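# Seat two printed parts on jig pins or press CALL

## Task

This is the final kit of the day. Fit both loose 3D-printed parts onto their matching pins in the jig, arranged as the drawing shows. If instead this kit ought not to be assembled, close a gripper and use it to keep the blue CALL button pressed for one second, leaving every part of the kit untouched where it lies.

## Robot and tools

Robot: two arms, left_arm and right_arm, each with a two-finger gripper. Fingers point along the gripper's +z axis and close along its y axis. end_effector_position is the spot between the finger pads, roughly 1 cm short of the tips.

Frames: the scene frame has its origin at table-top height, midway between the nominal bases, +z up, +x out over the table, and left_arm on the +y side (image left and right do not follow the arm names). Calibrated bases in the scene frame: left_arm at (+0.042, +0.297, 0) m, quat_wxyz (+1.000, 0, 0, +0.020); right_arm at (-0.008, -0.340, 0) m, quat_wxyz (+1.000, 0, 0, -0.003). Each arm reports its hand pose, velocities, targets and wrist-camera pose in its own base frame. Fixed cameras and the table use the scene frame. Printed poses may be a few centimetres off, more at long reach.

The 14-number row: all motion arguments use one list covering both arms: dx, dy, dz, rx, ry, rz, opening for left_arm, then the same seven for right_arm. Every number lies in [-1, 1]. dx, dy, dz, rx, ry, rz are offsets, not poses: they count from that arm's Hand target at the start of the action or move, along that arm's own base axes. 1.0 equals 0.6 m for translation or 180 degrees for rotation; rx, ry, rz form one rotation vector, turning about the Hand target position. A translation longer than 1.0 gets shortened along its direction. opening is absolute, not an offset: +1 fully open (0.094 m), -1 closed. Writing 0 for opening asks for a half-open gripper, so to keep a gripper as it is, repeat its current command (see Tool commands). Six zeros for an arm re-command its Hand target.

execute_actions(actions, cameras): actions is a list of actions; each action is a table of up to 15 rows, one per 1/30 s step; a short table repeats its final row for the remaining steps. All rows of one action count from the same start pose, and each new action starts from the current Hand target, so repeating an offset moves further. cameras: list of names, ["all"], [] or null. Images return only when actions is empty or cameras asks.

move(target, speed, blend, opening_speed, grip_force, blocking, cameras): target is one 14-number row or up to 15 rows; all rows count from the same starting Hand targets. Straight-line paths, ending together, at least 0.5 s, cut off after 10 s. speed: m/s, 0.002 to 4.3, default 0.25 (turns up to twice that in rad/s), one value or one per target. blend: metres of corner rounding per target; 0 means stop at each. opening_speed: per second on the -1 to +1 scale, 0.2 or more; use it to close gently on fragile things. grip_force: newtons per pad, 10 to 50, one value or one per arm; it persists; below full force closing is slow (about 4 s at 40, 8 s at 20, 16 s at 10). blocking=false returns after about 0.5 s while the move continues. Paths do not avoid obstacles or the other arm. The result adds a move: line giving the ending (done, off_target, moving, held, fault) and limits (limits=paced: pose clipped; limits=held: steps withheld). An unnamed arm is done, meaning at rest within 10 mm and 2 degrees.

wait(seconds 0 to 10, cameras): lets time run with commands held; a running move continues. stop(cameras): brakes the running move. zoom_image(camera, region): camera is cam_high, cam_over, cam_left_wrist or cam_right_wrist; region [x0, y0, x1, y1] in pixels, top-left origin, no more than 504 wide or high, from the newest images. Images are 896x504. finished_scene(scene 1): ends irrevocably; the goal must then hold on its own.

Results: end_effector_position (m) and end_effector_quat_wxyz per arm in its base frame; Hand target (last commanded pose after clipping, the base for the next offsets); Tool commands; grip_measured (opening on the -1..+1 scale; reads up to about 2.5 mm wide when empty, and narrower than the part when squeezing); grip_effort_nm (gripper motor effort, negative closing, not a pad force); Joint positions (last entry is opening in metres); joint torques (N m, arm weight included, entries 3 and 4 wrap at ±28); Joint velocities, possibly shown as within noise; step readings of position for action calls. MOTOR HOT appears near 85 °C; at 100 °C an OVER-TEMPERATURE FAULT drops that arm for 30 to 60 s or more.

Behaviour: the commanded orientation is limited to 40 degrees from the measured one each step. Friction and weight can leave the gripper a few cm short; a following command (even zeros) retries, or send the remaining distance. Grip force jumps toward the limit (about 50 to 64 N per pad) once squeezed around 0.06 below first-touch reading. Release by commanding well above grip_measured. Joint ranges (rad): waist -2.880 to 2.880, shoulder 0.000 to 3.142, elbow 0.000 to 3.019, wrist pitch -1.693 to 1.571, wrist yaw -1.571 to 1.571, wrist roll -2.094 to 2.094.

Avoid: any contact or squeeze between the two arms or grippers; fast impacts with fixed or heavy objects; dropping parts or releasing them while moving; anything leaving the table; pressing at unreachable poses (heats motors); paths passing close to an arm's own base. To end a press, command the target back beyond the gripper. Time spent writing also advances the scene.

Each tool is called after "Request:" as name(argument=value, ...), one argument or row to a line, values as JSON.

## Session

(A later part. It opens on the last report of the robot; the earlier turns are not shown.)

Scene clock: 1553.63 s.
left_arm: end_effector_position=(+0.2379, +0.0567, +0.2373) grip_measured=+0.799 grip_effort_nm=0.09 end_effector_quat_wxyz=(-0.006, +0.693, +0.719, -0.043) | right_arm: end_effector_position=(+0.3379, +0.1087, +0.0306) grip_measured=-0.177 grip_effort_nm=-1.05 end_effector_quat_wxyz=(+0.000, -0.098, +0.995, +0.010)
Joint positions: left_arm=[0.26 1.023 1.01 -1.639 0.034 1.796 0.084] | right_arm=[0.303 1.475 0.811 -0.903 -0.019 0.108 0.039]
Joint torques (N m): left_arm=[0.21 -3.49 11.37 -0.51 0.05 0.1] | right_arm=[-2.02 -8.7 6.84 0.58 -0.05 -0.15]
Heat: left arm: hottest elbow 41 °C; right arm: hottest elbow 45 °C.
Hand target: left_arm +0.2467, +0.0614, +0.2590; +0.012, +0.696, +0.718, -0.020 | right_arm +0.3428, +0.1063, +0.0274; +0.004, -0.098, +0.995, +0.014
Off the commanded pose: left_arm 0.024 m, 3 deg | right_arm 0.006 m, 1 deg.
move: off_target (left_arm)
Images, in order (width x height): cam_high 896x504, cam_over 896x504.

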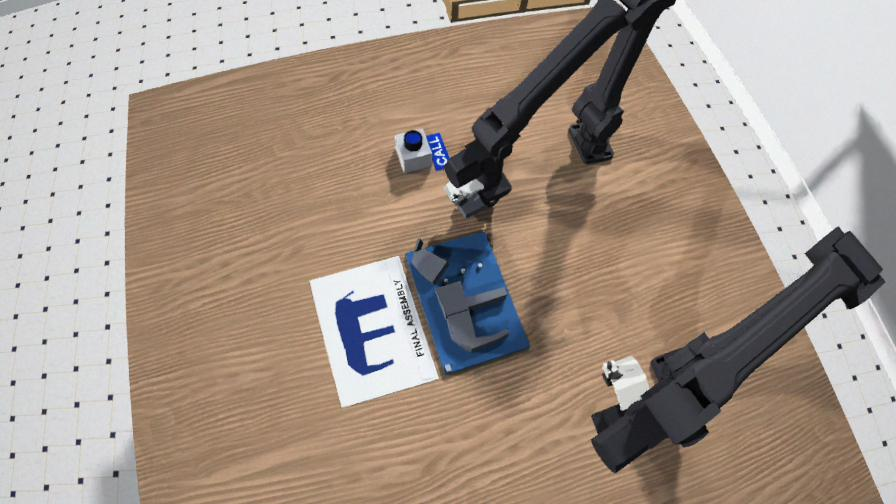

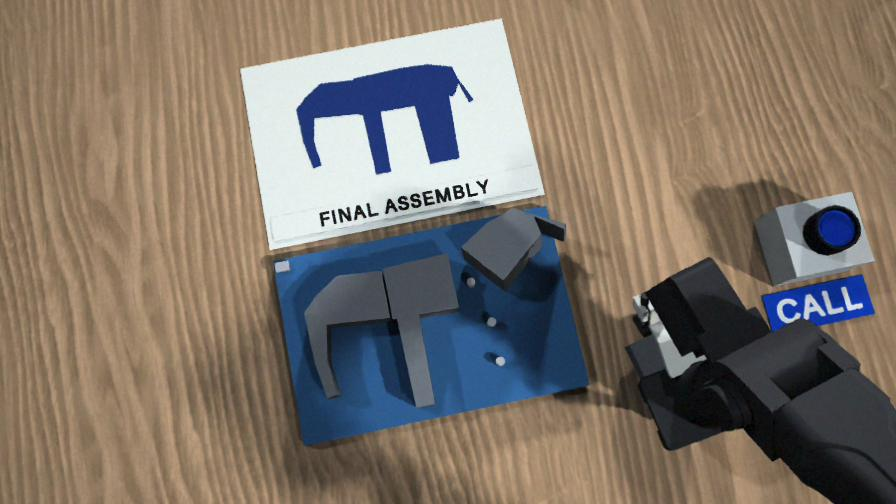

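Request:
move(
  target=[
    [0,0,0,0,0.00,0.0,0.8,0,0,-0.016,0,0,0,-0.5],
  ],
  speed=0.05,
)

Request:
move(
  target=[
    [0,0,0,0,0.00,0.0,0.8,0,0,0,0,0,0,0.2],
  ],
  opening_speed=0.4,
)

Request:
move(
  target=[
    [0,0,0,0,0.00,0.0,0.8,0,0,0.12,0,0,0,0.2],
    [0,0,0,0,0.00,0.0,0.8,0.13,0.2,0.24,0,0,0.68,0.9],
  ],
  speed=[0.1,0.3],
  cameras=["all"],
)

Scene clock: 1572.53 s.
left_arm: end_effector_position=(+0.2379, +0.0567, +0.2373) grip_measured=+0.799 grip_effort_nm=0.10 end_effector_quat_wxyz=(-0.006, +0.693, +0.719, -0.043) | right_arm: end_effector_position=(+0.3379, +0.1087, +0.0223) grip_measured=-0.177 grip_effort_nm=-1.05 end_effector_quat_wxyz=(+0.000, -0.098, +0.995, +0.010)
Joint positions: left_arm=[0.26 1.023 1.01 -1.639 0.034 1.796 0.084] | right_arm=[0.303 1.491 0.801 -0.876 -0.019 0.106 0.039]
Joint torques (N m): left_arm=[0.67 -2.96 11.59 -0.64 0.02 0.15] | right_arm=[-1.96 -8.59 6.65 0.64 -0.04 -0.14]
Heat: left arm: hottest elbow 42 °C; right arm: hottest elbow 44 °C.
Hand target: left_arm +0.2467, +0.0614, +0.2590; +0.012, +0.696, +0.718, -0.020 | right_arm +0.3428, +0.1063, +0.0178; +0.004, -0.098, +0.995, +0.014
Off the commanded pose: left_arm 0.024 m, 3 deg | right_arm 0.007 m, 1 deg.
move: off_target (left_arm)

Scene clock: 1574.90 s.
left_arm: end_effector_position=(+0.2379, +0.0567, +0.2373) grip_measured=+0.799 grip_effort_nm=0.10 end_effector_quat_wxyz=(-0.006, +0.693, +0.719, -0.043) | right_arm: end_effector_position=(+0.3379, +0.1087, +0.0223) grip_measured=+0.198 grip_effort_nm=0.07 end_effector_quat_wxyz=(+0.000, -0.098, +0.995, +0.010)
Joint positions: left_arm=[0.26 1.023 1.01 -1.639 0.034 1.796 0.084] | right_arm=[0.303 1.491 0.801 -0.876 -0.019 0.106 0.056]
Joint torques (N m): left_arm=[0.67 -3.49 11.6 -0.84 0.04 0.07] | right_arm=[-2.02 -8.53 6.63 0.64 -0.02 -0.14]
Heat: left arm: hottest elbow 42 °C; right arm: hottest elbow 44 °C.
Hand target: left_arm +0.2467, +0.0614, +0.2590; +0.012, +0.696, +0.718, -0.020 | right_arm +0.3428, +0.1063, +0.0178; +0.004, -0.098, +0.995, +0.014
Off the commanded pose: left_arm 0.024 m, 3 deg | right_arm 0.007 m, 1 deg.
move: off_target (left_arm)

Scene clock: 1581.77 s.
left_arm: end_effector_position=(+0.2379, +0.0567, +0.2373) grip_measured=+0.799 grip_effort_nm=0.09 end_effector_quat_wxyz=(-0.006, +0.693, +0.719, -0.043) | right_arm: end_effector_position=(+0.4033, +0.2125, +0.1461) grip_measured=+0.898 grip_effort_nm=0.07 end_effector_quat_wxyz=(+0.027, +0.914, -0.403, -0.022)
Joint positions: left_arm=[0.26 1.023 1.01 -1.639 0.034 1.796 0.084] | right_arm=[0.486 1.62 1.322 -1.344 -0.001 -1.825 0.089]
Joint torques (N m): left_arm=[1.26 -4.01 11.41 -0.84 0.06 0.02] | right_arm=[-0.56 -12.57 14.04 -0.51 0.08 -0.16]
Heat: left arm: hottest elbow 43 °C; right arm: hottest elbow 45 °C.
Hand target: left_arm +0.2467, +0.0614, +0.2590; +0.012, +0.696, +0.718, -0.020 | right_arm +0.4208, +0.2263, +0.1618; +0.011, +0.919, -0.394, -0.011
Off the commanded pose: left_arm 0.024 m, 3 deg | right_arm 0.027 m, 3 deg.
move: off_target (left_arm, right_arm); target 2's new opening was sent with right_arm's hand 0.027 m and 3 deg from that target

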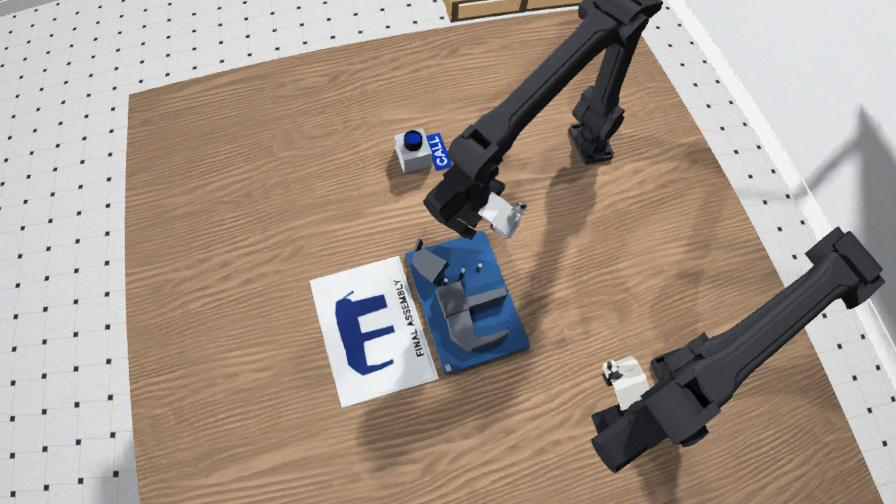

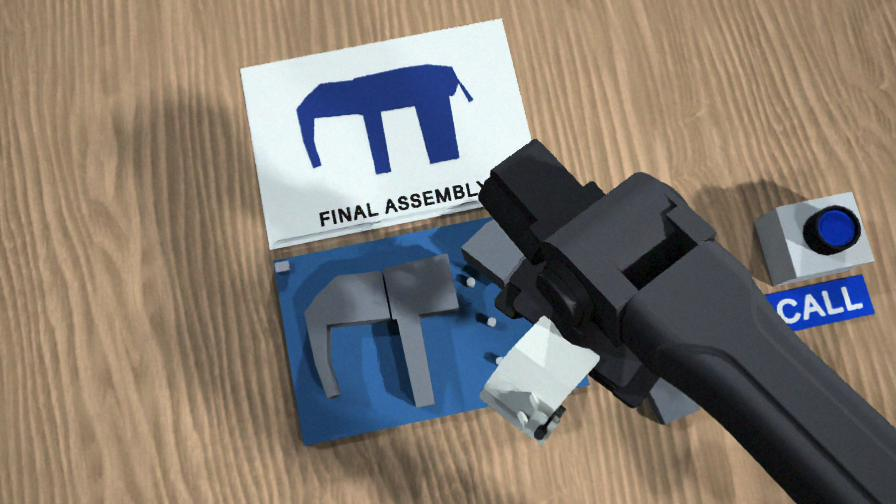

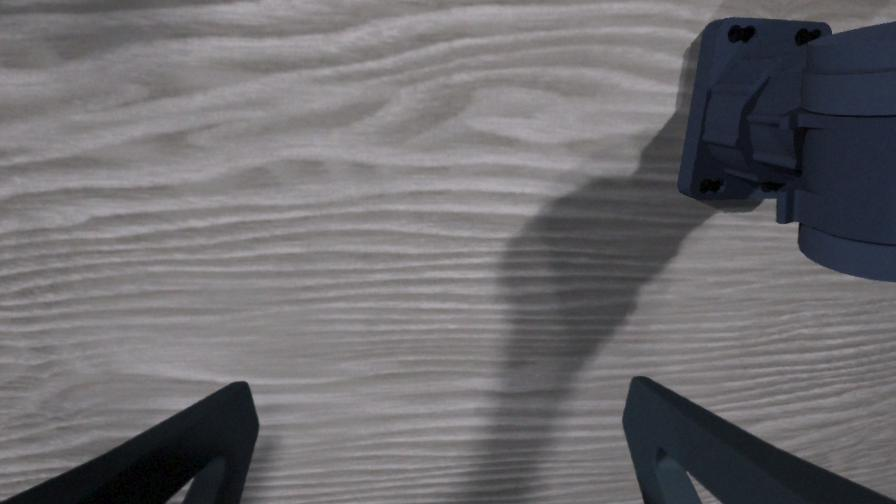

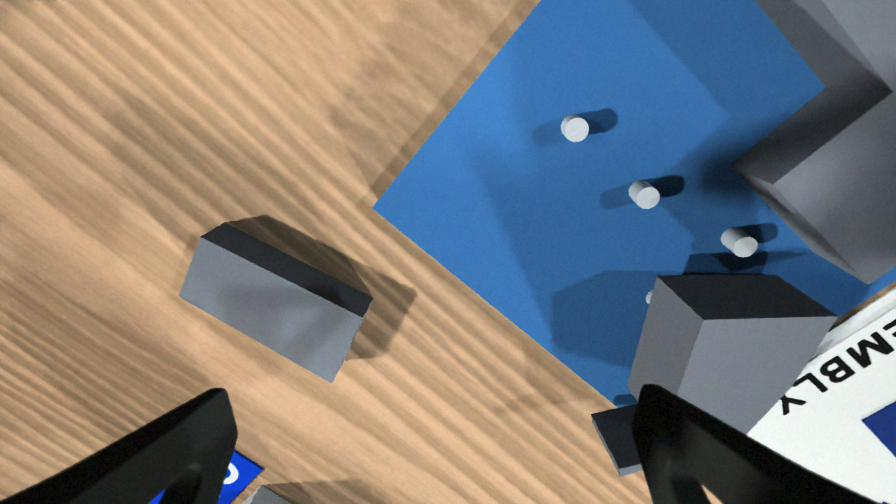

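Request:
move(
  target=[
    [0,0,0,0,0.00,0.0,0.8,0.15,0.045,-0.03,0.01,0.02,0,0.9],
  ],
  speed=0.15,
  cameras=["all"],
)

Scene clock: 1594.23 s.
left_arm: end_effector_position=(+0.2379, +0.0567, +0.2373) grip_measured=+0.799 grip_effort_nm=0.10 end_effector_quat_wxyz=(-0.006, +0.693, +0.719, -0.043) | right_arm: end_effector_position=(+0.4951, +0.2454, +0.1296) grip_measured=+0.898 grip_effort_nm=0.07 end_effector_quat_wxyz=(+0.023, +0.915, -0.398, -0.052)
Joint positions: left_arm=[0.26 1.023 1.01 -1.639 0.034 1.796 0.084] | right_arm=[0.446 1.896 1.653 -1.431 -0.048 -1.877 0.089]
Joint torques (N m): left_arm=[1.26 -4.25 11.52 -0.59 0.02 0.07] | right_arm=[-1.67 -17.38 14.09 -0.62 -0.17 -0.16]
Heat: left arm: hottest elbow 43 °C; right arm: hottest elbow 49 °C.
Hand target: left_arm +0.2467, +0.0614, +0.2590; +0.012, +0.696, +0.718, -0.020 | right_arm +0.5108, +0.2533, +0.1438; +0.008, +0.918, -0.393, -0.046
Off the commanded pose: left_arm 0.024 m, 3 deg | right_arm 0.023 m, 2 deg.
move: off_target (left_arm, right_arm)

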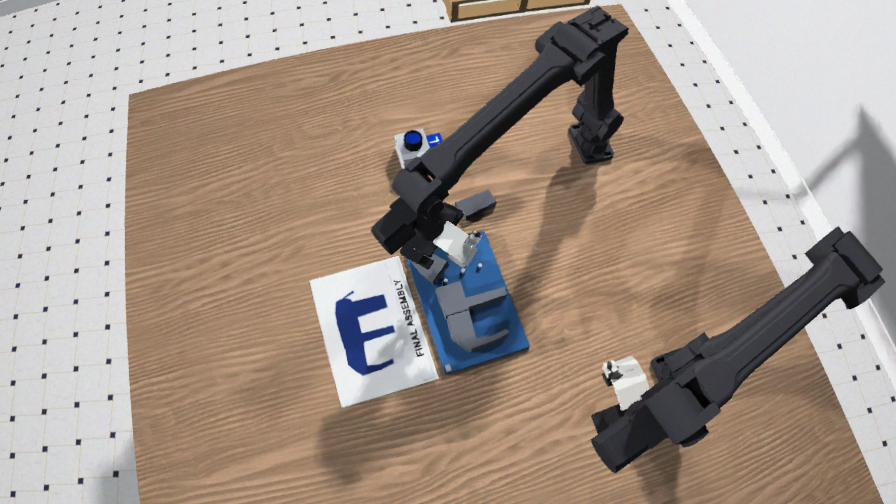

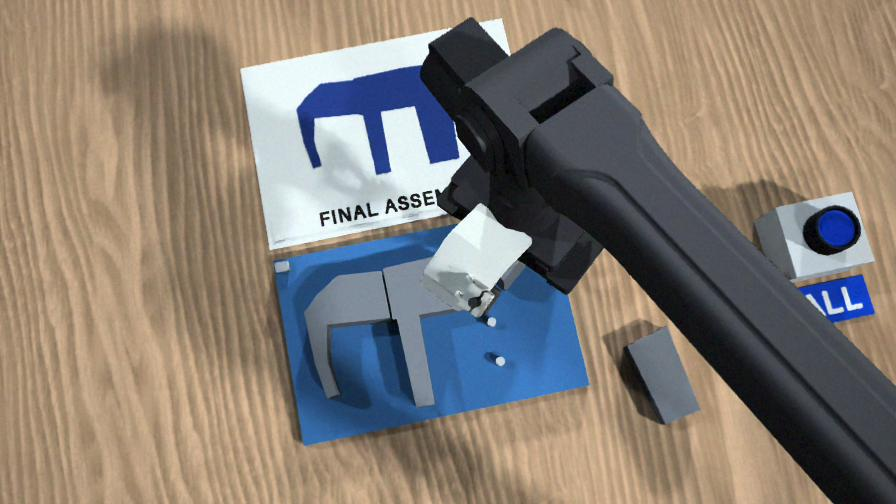

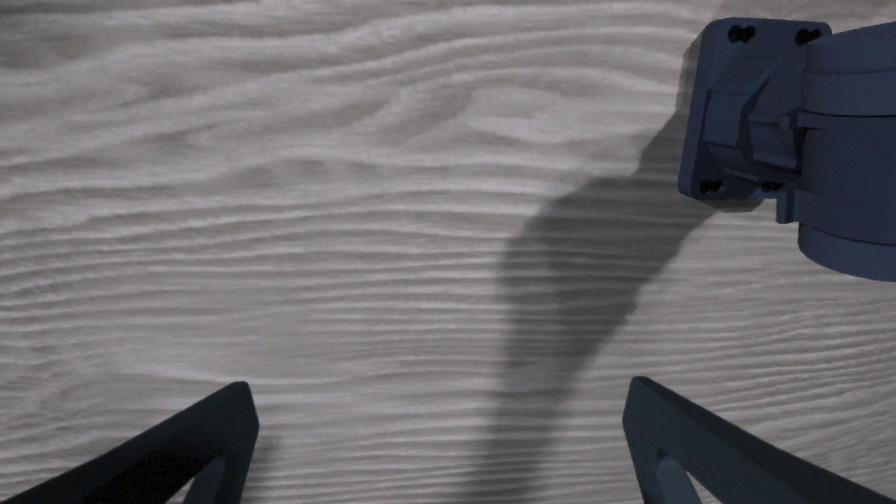

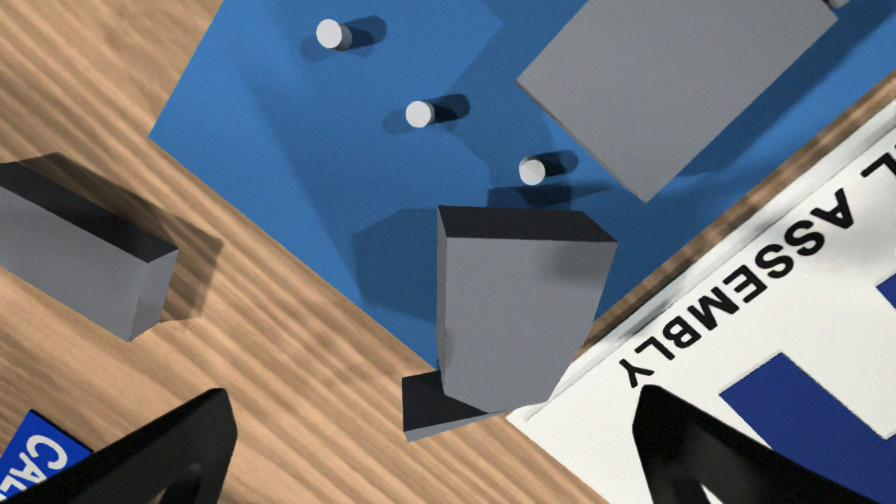

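Request:
move(
  target=[
    [0,0,0,0,0.00,0.0,0.8,0.034,0.0,-0.1,0.0,-0.035,0,0.9],
  ],
  speed=0.12,
  cameras=["cam_over","cam_right_wrist"],
)

Scene clock: 1605.73 s.
left_arm: end_effector_position=(+0.2379, +0.0567, +0.2373) grip_measured=+0.799 grip_effort_nm=0.10 end_effector_quat_wxyz=(-0.006, +0.693, +0.719, -0.043) | right_arm: end_effector_position=(+0.5259, +0.2525, +0.0891) grip_measured=+0.898 grip_effort_nm=0.07 end_effector_quat_wxyz=(-0.009, +0.917, -0.398, +0.002)
Joint positions: left_arm=[0.26 1.023 1.01 -1.639 0.034 1.796 0.084] | right_arm=[0.446 1.929 1.598 -1.224 -0.009 -1.877 0.089]
Joint torques (N m): left_arm=[1.03 -3.96 11.51 -0.62 0.03 0.1] | right_arm=[-1.73 -18.49 8.44 0.46 0.17 -0.15]
Heat: left arm: hottest elbow 43 °C; right arm: hottest elbow 49 °C.
Hand target: left_arm +0.2467, +0.0614, +0.2590; +0.012, +0.696, +0.718, -0.020 | right_arm +0.5312, +0.2533, +0.0838; -0.013, +0.919, -0.393, +0.005
Off the commanded pose: left_arm 0.024 m, 3 deg | right_arm 0.007 m, 1 deg.
move: off_target (left_arm)
Images, in order (width x height): cam_over 896x504, cam_right_wrist 896x504.

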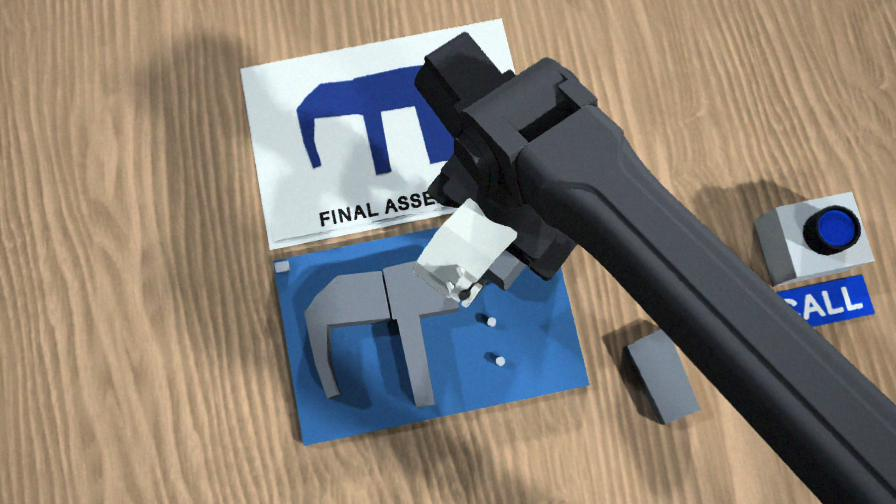

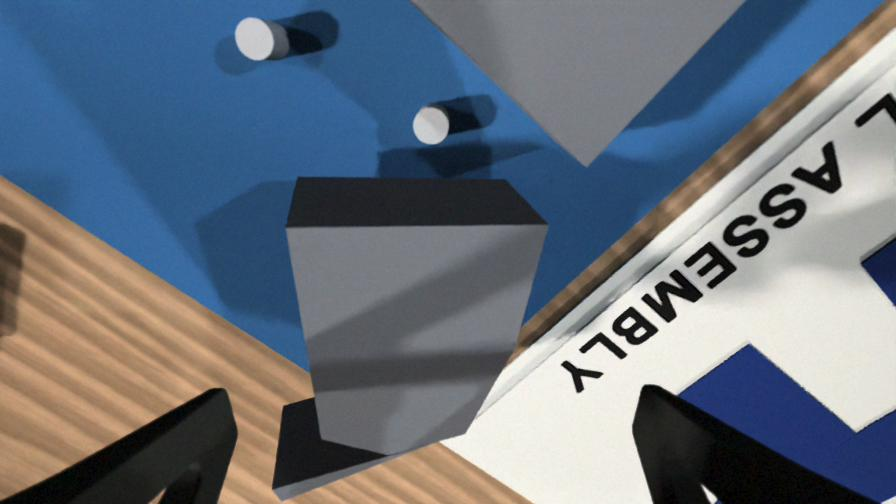

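Request:
move(
  target=[
    [0,0,0,0,0.00,0.0,0.8,-0.004,-0.016,-0.062,0.0,0,0,0.7],
  ],
  speed=0.08,
  cameras=["cam_over","cam_right_wrist"],
)

Scene clock: 1612.03 s.
left_arm: end_effector_position=(+0.2379, +0.0567, +0.2373) grip_measured=+0.799 grip_effort_nm=0.10 end_effector_quat_wxyz=(-0.006, +0.693, +0.719, -0.043) | right_arm: end_effector_position=(+0.5218, +0.2495, +0.0544) grip_measured=+0.702 grip_effort_nm=-0.11 end_effector_quat_wxyz=(-0.010, +0.920, -0.392, +0.003)
Joint positions: left_arm=[0.26 1.023 1.01 -1.639 0.034 1.796 0.084] | right_arm=[0.444 1.948 1.529 -1.132 -0.009 -1.891 0.08]
Joint torques (N m): left_arm=[1.26 -4.19 11.51 -0.58 0.06 0.12] | right_arm=[-1.96 -17.85 7.9 0.47 0.16 -0.15]
Heat: left arm: hottest elbow 44 °C; right arm: hottest elbow 48 °C.
Hand target: left_arm +0.2467, +0.0614, +0.2590; +0.012, +0.696, +0.718, -0.020 | right_arm +0.5288, +0.2437, +0.0466; -0.013, +0.919, -0.393, +0.005
Off the commanded pose: left_arm 0.024 m, 3 deg | right_arm 0.012 m, 0 deg.
move: off_target (left_arm, right_arm)
Images, in order (width x height): cam_over 896x504, cam_right_wrist 896x504.

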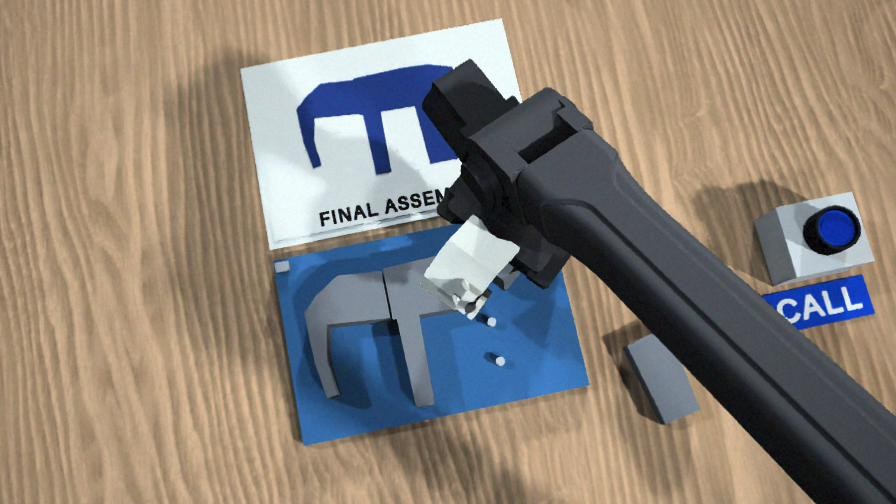

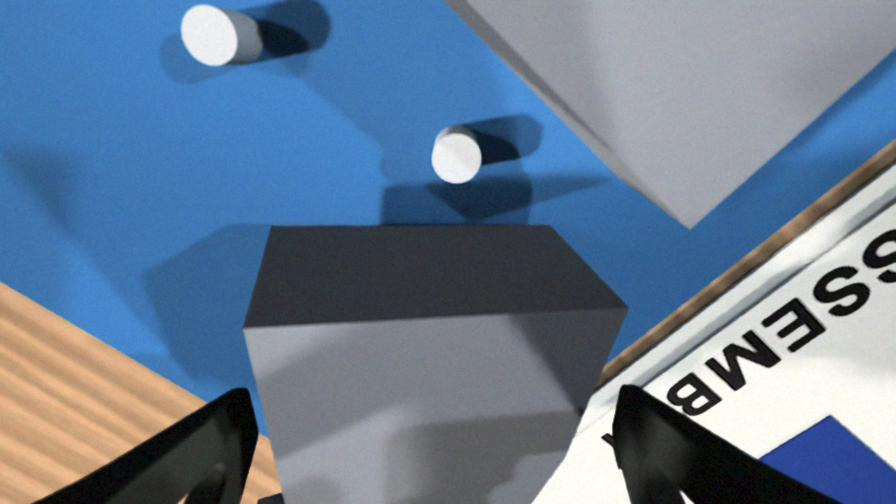

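Request:
move(
  target=[
    [0,0,0,0,0.00,0.0,0.8,0,0,0,0.0,0,0,0.02],
  ],
  opening_speed=0.4,
  cameras=["cam_right_wrist"],
)

Scene clock: 1617.97 s.
left_arm: end_effector_position=(+0.2379, +0.0567, +0.2373) grip_measured=+0.799 grip_effort_nm=0.10 end_effector_quat_wxyz=(-0.006, +0.693, +0.719, -0.043) | right_arm: end_effector_position=(+0.5218, +0.2495, +0.0544) grip_measured=+0.128 grip_effort_nm=-1.05 end_effector_quat_wxyz=(-0.010, +0.920, -0.392, +0.003)
Joint positions: left_arm=[0.26 1.023 1.01 -1.639 0.034 1.796 0.084] | right_arm=[0.444 1.948 1.529 -1.132 -0.009 -1.891 0.053]
Joint torques (N m): left_arm=[0.91 -4.13 11.33 -0.69 0.05 0.07] | right_arm=[-2.02 -17.85 7.91 0.49 0.16 -0.14]
Heat: left arm: hottest elbow 44 °C; right arm: hottest elbow 48 °C.
Hand target: left_arm +0.2467, +0.0614, +0.2590; +0.012, +0.696, +0.718, -0.020 | right_arm +0.5288, +0.2437, +0.0466; -0.013, +0.919, -0.393, +0.005
Off the commanded pose: left_arm 0.024 m, 3 deg | right_arm 0.012 m, 0 deg.
move: off_target (left_arm, right_arm)
Images, in order (width x height): cam_right_wrist 896x504.

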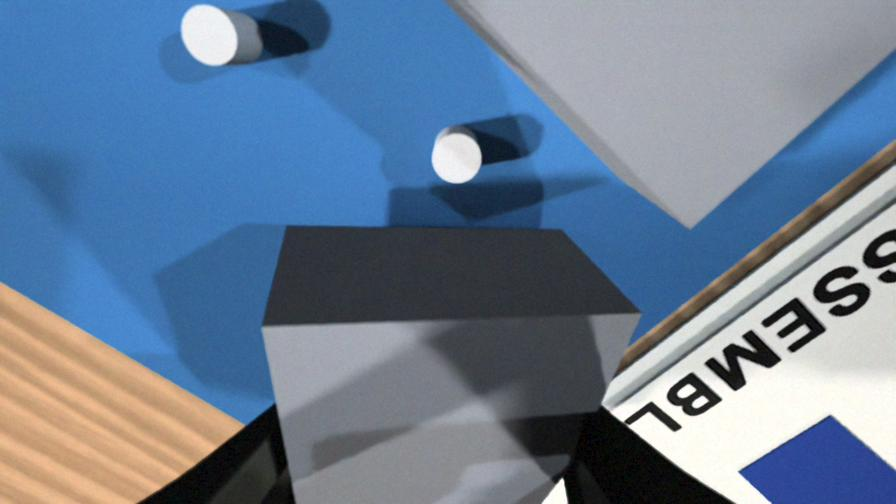

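Request:
move(
  target=[
    [0,0,0,0,0.00,0.0,0.8,0,0,0.12,0.0,0,0,0.02],
    [0,0,0,0,0.00,0.0,0.8,-0.023,0.067,0.113,0.0,0,-0.227,0.02],
  ],
  speed=0.12,
  cameras=["all"],
)

Scene clock: 1639.37 s.
left_arm: end_effector_position=(+0.2379, +0.0567, +0.2373) grip_measured=+0.799 grip_effort_nm=0.10 end_effector_quat_wxyz=(-0.006, +0.693, +0.719, -0.043) | right_arm: end_effector_position=(+0.4967, +0.2653, +0.0775) grip_measured=+0.127 grip_effort_nm=-1.05 end_effector_quat_wxyz=(+0.029, +0.724, -0.689, -0.003)
Joint positions: left_arm=[0.26 1.023 1.01 -1.639 0.034 1.796 0.084] | right_arm=[0.495 1.934 1.572 -1.265 0.011 -1.126 0.053]
Joint torques (N m): left_arm=[-0.03 -3.25 11.63 -0.76 0.09 0.03] | right_arm=[-0.56 -21.19 14.17 -0.53 0.19 0]
Heat: left arm: hottest elbow 44 °C; right arm: hottest elbow 48 °C.
Hand target: left_arm +0.2467, +0.0614, +0.2590; +0.012, +0.696, +0.718, -0.020 | right_arm +0.5150, +0.2839, +0.1144; -0.011, +0.724, -0.689, +0.009
Off the commanded pose: left_arm 0.024 m, 3 deg | right_arm 0.045 m, 5 deg.
move: off_target (left_arm, right_arm)

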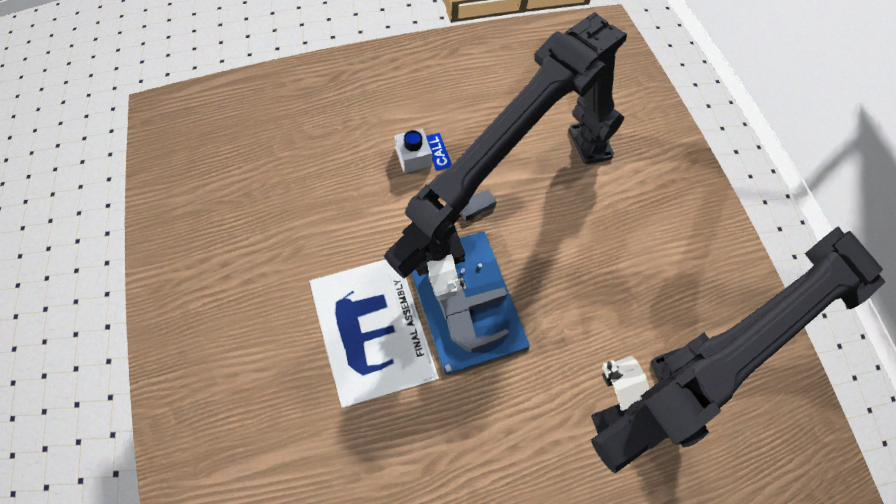

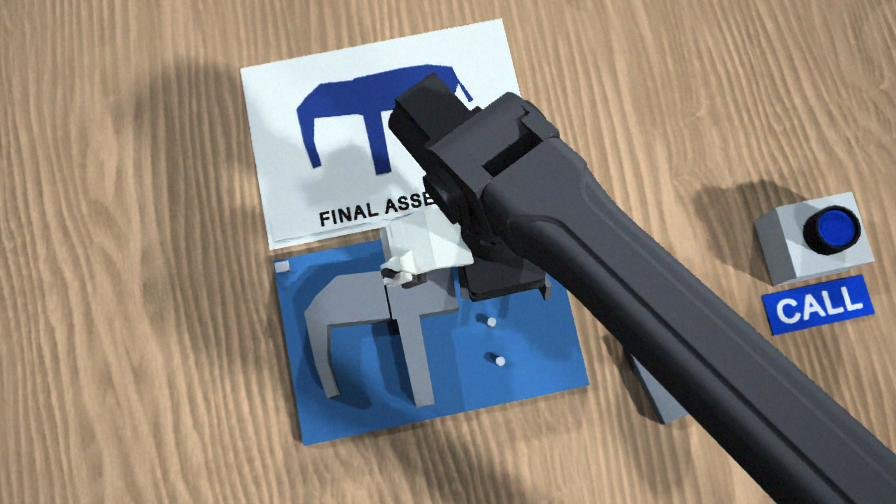

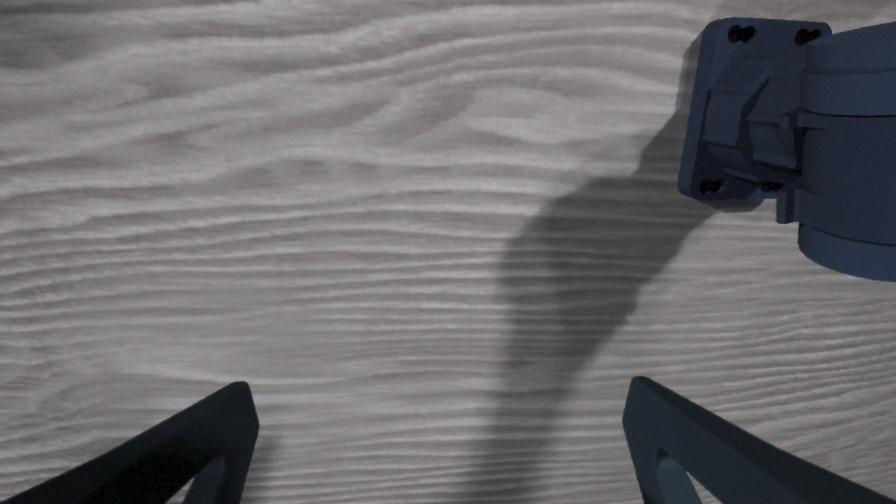

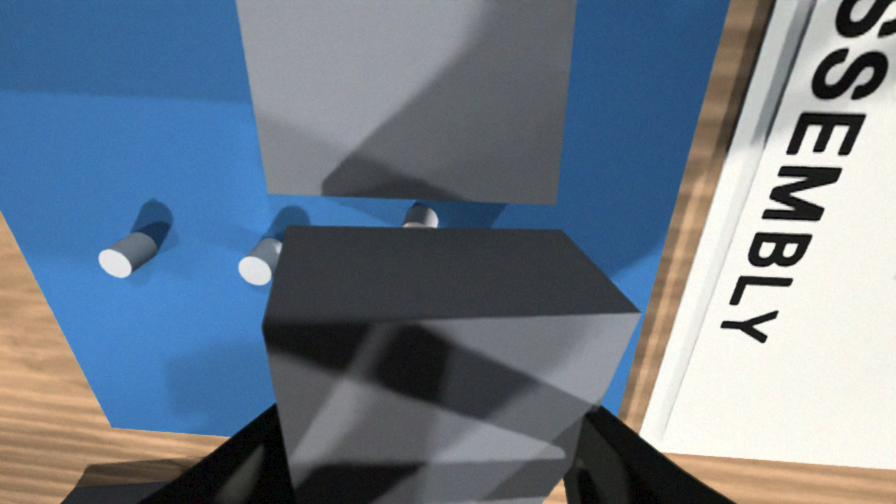

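Request:
wait(
  seconds=0,
  cameras=["cam_right_wrist","cam_over"],
)

Scene clock: 1673.90 s.
left_arm: end_effector_position=(+0.2379, +0.0567, +0.2373) grip_measured=+0.799 grip_effort_nm=0.10 end_effector_quat_wxyz=(-0.006, +0.693, +0.719, -0.043) | right_arm: end_effector_position=(+0.4967, +0.2653, +0.0775) grip_measured=+0.127 grip_effort_nm=-1.05 end_effector_quat_wxyz=(+0.029, +0.724, -0.689, -0.003)
Joint positions: left_arm=[0.26 1.023 1.01 -1.639 0.034 1.796 0.084] | right_arm=[0.495 1.934 1.572 -1.265 0.011 -1.126 0.053]
Joint torques (N m): left_arm=[0.97 -4.13 11.36 -0.77 0.07 0.11] | right_arm=[-0.5 -21.25 14.17 -0.51 0.19 0.01]
Heat: left arm: hottest elbow 45 °C; right arm: hottest elbow 51 °C.
Hand target: left_arm +0.2467, +0.0614, +0.2590; +0.012, +0.696, +0.718, -0.020 | right_arm +0.5150, +0.2839, +0.1144; -0.011, +0.724, -0.689, +0.009
Tool commands: left_gripper/opening=+0.8 right_gripper/opening=+0.02
Off the commanded pose: left_arm 0.024 m, 3 deg | right_arm 0.045 m, 5 deg.
Images, in order (width x height): cam_over 896x504, cam_right_wrist 896x504.

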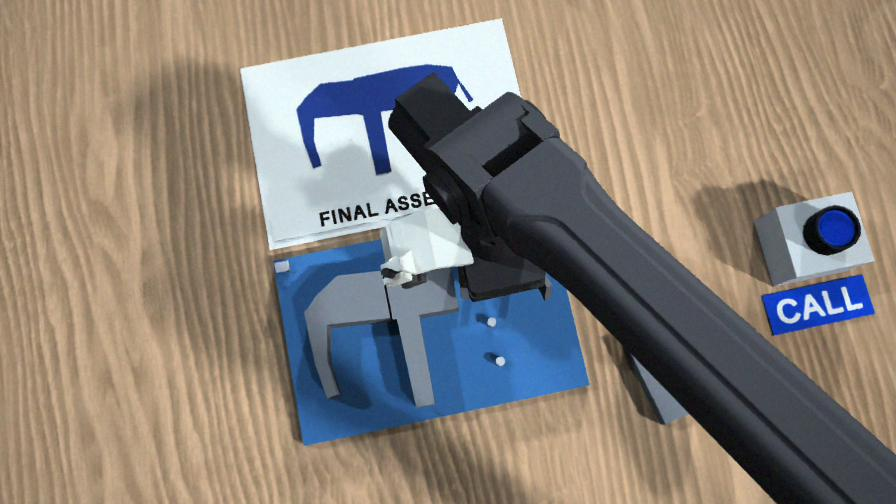

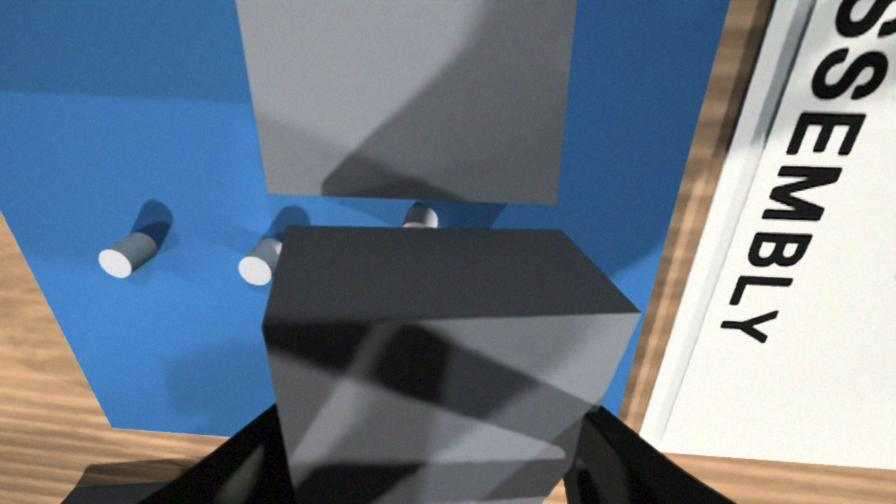

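Request:
move(
  target=[
    [0,0,0,0,0,0,0.8,0,0.022,0.035,0,0,0,0.02],
    [0,0,0,0,0,0,0.8,-0.032,0.003,-0.058,0,0,0,0.02],
  ],
  speed=0.12,
  cameras=["cam_right_wrist"],
)

Scene clock: 1682.30 s.
left_arm: end_effector_position=(+0.2379, +0.0567, +0.2373) grip_measured=+0.799 grip_effort_nm=0.10 end_effector_quat_wxyz=(-0.006, +0.693, +0.719, -0.043) | right_arm: end_effector_position=(+0.5014, +0.2800, +0.0777) grip_measured=+0.127 grip_effort_nm=-1.05 end_effector_quat_wxyz=(-0.005, +0.720, -0.694, +0.010)
Joint positions: left_arm=[0.26 1.023 1.01 -1.639 0.034 1.796 0.084] | right_arm=[0.515 1.917 1.548 -1.186 0.016 -1.094 0.053]
Joint torques (N m): left_arm=[0.97 -4.31 11.3 -0.87 0.09 0.08] | right_arm=[-0.73 -20.19 6.84 0.29 0.04 -0.03]
Heat: left arm: hottest elbow 45 °C; right arm: hottest elbow 52 °C.
Hand target: left_arm +0.2467, +0.0614, +0.2590; +0.012, +0.696, +0.718, -0.020 | right_arm +0.4958, +0.2857, +0.0796; -0.011, +0.724, -0.689, +0.009
Off the commanded pose: left_arm 0.024 m, 3 deg | right_arm 0.008 m, 1 deg.
move: off_target (left_arm)
Images, in order (width x height): cam_right_wrist 896x504.

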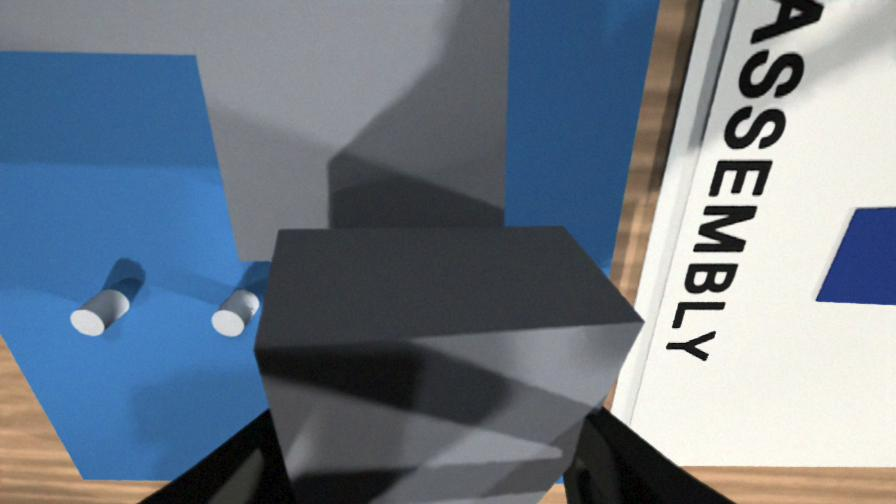

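Request:
move(
  target=[
    [0,0,0,0,0,0,0.8,-0.012,0.005,0.06,0,0,0,0.02],
    [0,0,0,0,0,0,0.8,-0.028,-0.011,-0.015,0,0,0,0.02],
  ],
  speed=0.12,
  cameras=["cam_right_wrist"],
)

Scene clock: 1702.97 s.
left_arm: end_effector_position=(+0.2379, +0.0567, +0.2373) grip_measured=+0.799 grip_effort_nm=0.10 end_effector_quat_wxyz=(-0.006, +0.693, +0.719, -0.043) | right_arm: end_effector_position=(+0.4829, +0.2792, +0.0778) grip_measured=+0.126 grip_effort_nm=-1.05 end_effector_quat_wxyz=(-0.012, +0.721, -0.693, +0.007)
Joint positions: left_arm=[0.26 1.023 1.01 -1.639 0.034 1.796 0.084] | right_arm=[0.527 1.87 1.475 -1.149 0.007 -1.084 0.053]
Joint torques (N m): left_arm=[0.85 -4.37 11.41 -0.73 0.05 0.07] | right_arm=[-0.97 -18.02 6.43 0.49 0.04 -0.07]
Heat: left arm: hottest elbow 45 °C; right arm: hottest elbow 48 °C.
Hand target: left_arm +0.2467, +0.0614, +0.2590; +0.012, +0.696, +0.718, -0.020 | right_arm +0.4790, +0.2791, +0.0706; -0.011, +0.724, -0.689, +0.009
Off the commanded pose: left_arm 0.024 m, 3 deg | right_arm 0.008 m, 1 deg.
move: off_target (left_arm)
Images, in order (width x height): cam_right_wrist 896x504.

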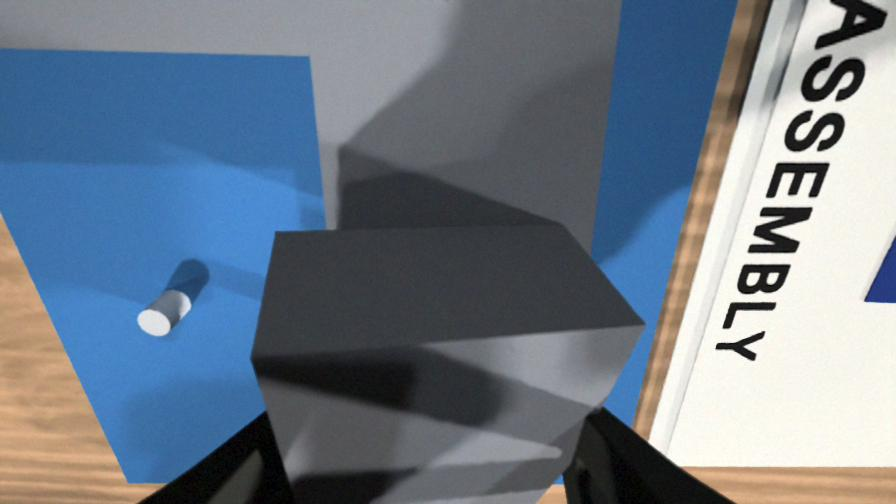

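Request:
move(
  target=[
    [0,0,0,0,0,0,0.8,0,-0.008,0.06,0,0,0,0.02],
    [0,0,0,0,0,0,0.8,0,-0.0125,-0.022,0,0,0,0.02],
  ],
  speed=0.1,
  cameras=["cam_right_wrist"],
)

Scene clock: 1714.90 s.
left_arm: end_effector_position=(+0.2379, +0.0567, +0.2373) grip_measured=+0.799 grip_effort_nm=0.10 end_effector_quat_wxyz=(-0.006, +0.693, +0.719, -0.043) | right_arm: end_effector_position=(+0.4748, +0.2697, +0.0639) grip_measured=+0.126 grip_effort_nm=-1.05 end_effector_quat_wxyz=(-0.005, +0.721, -0.693, +0.010)
Joint positions: left_arm=[0.26 1.023 1.01 -1.639 0.034 1.796 0.084] | right_arm=[0.523 1.863 1.426 -1.118 0.016 -1.089 0.053]
Joint torques (N m): left_arm=[0.5 -4.89 11.45 -0.5 0.01 0.07] | right_arm=[-1.73 -16.67 7.82 0.62 0.03 -0.14]
Heat: left arm: hottest elbow 45 °C; right arm: hottest elbow 46 °C.
Hand target: left_arm +0.2467, +0.0614, +0.2590; +0.012, +0.696, +0.718, -0.020 | right_arm +0.4790, +0.2716, +0.0574; -0.011, +0.724, -0.689, +0.009
Off the commanded pose: left_arm 0.024 m, 3 deg | right_arm 0.008 m, 1 deg.
move: off_target (left_arm)
Images, in order (width x height): cam_right_wrist 896x504.

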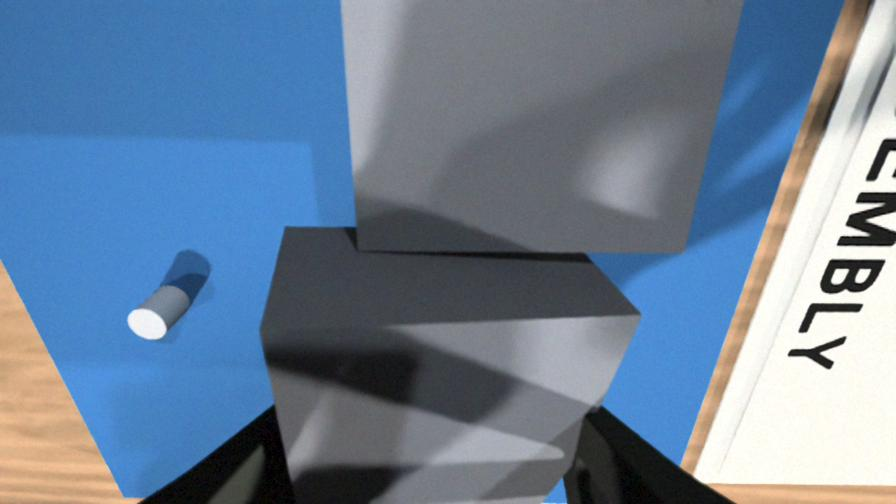

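Request:
zoom_image(
  camera="cam_right_wrist",
  region=[240, 150, 700, 400],
)

Request:
wait(
  seconds=0,
  cameras=["all"],
)

Scaled by 1.096 from the camera's 896x504 image, which has a finer 1280x720 frame.

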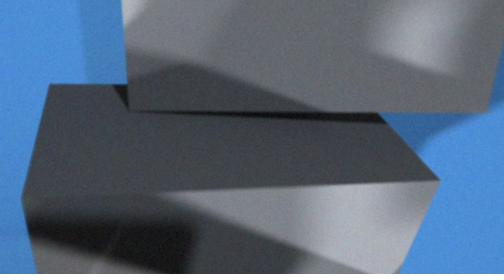

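Scene clock: 1746.17 s.
left_arm: end_effector_position=(+0.2379, +0.0567, +0.2373) grip_measured=+0.799 grip_effort_nm=0.10 end_effector_quat_wxyz=(-0.006, +0.693, +0.719, -0.043) | right_arm: end_effector_position=(+0.4748, +0.2697, +0.0639) grip_measured=+0.126 grip_effort_nm=-1.05 end_effector_quat_wxyz=(-0.005, +0.721, -0.693, +0.010)
Joint positions: left_arm=[0.26 1.023 1.01 -1.639 0.034 1.796 0.084] | right_arm=[0.523 1.863 1.426 -1.118 0.016 -1.089 0.053]
Joint torques (N m): left_arm=[0.85 -3.96 11.47 -0.53 0.03 0.15] | right_arm=[-1.79 -16.79 7.82 0.64 0.03 -0.13]
Heat: left arm: hottest elbow 45 °C; right arm: hottest elbow 45 °C.
Hand target: left_arm +0.2467, +0.0614, +0.2590; +0.012, +0.696, +0.718, -0.020 | right_arm +0.4790, +0.2716, +0.0574; -0.011, +0.724, -0.689, +0.009
Tool commands: left_gripper/opening=+0.8 right_gripper/opening=+0.02
Off the commanded pose: left_arm 0.024 m, 3 deg | right_arm 0.008 m, 1 deg.

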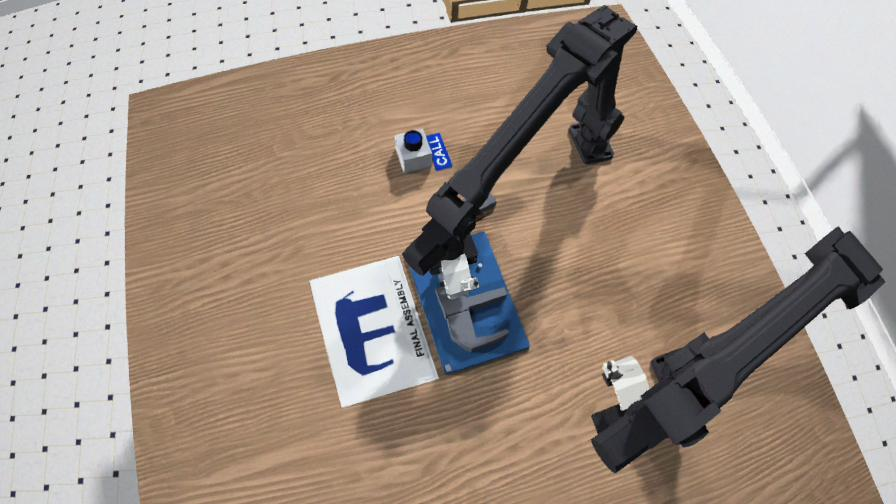

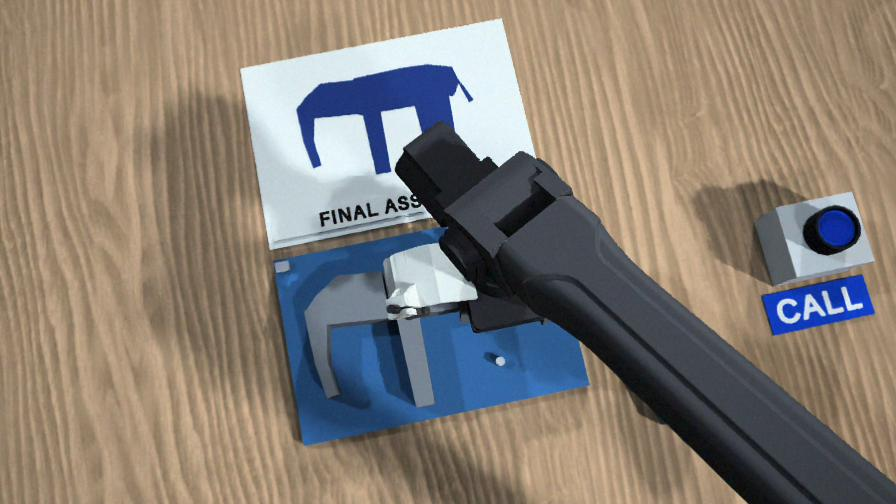

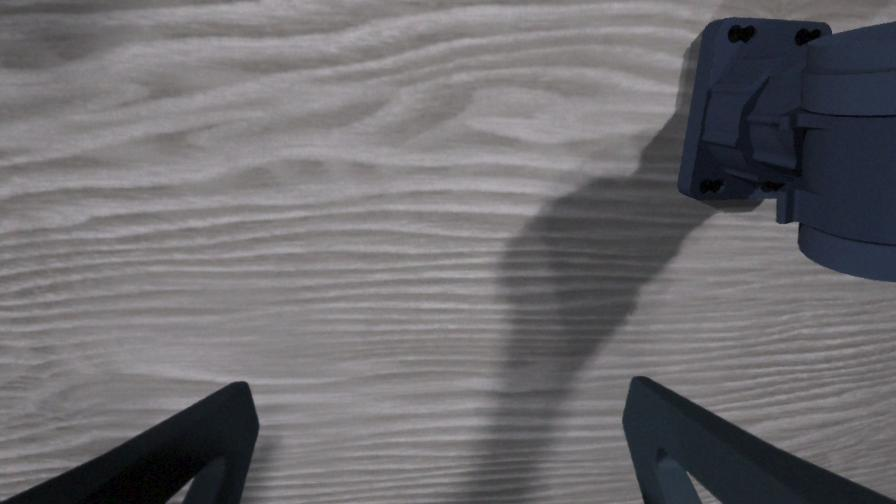

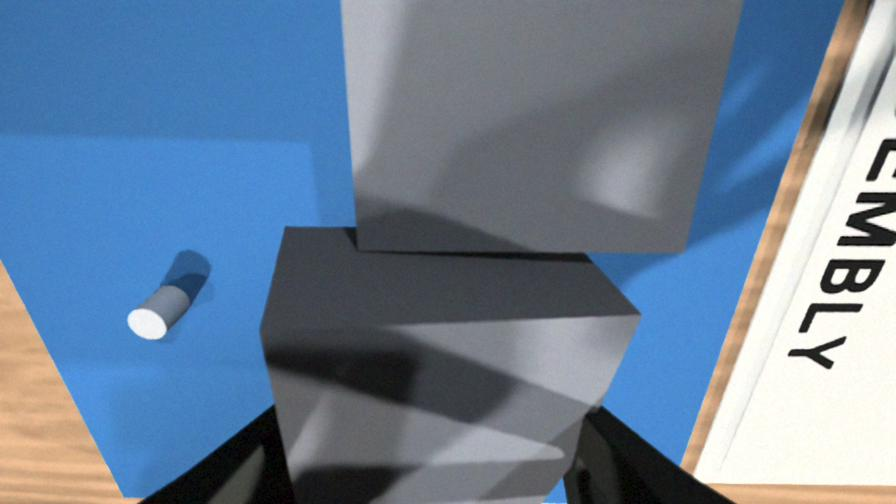

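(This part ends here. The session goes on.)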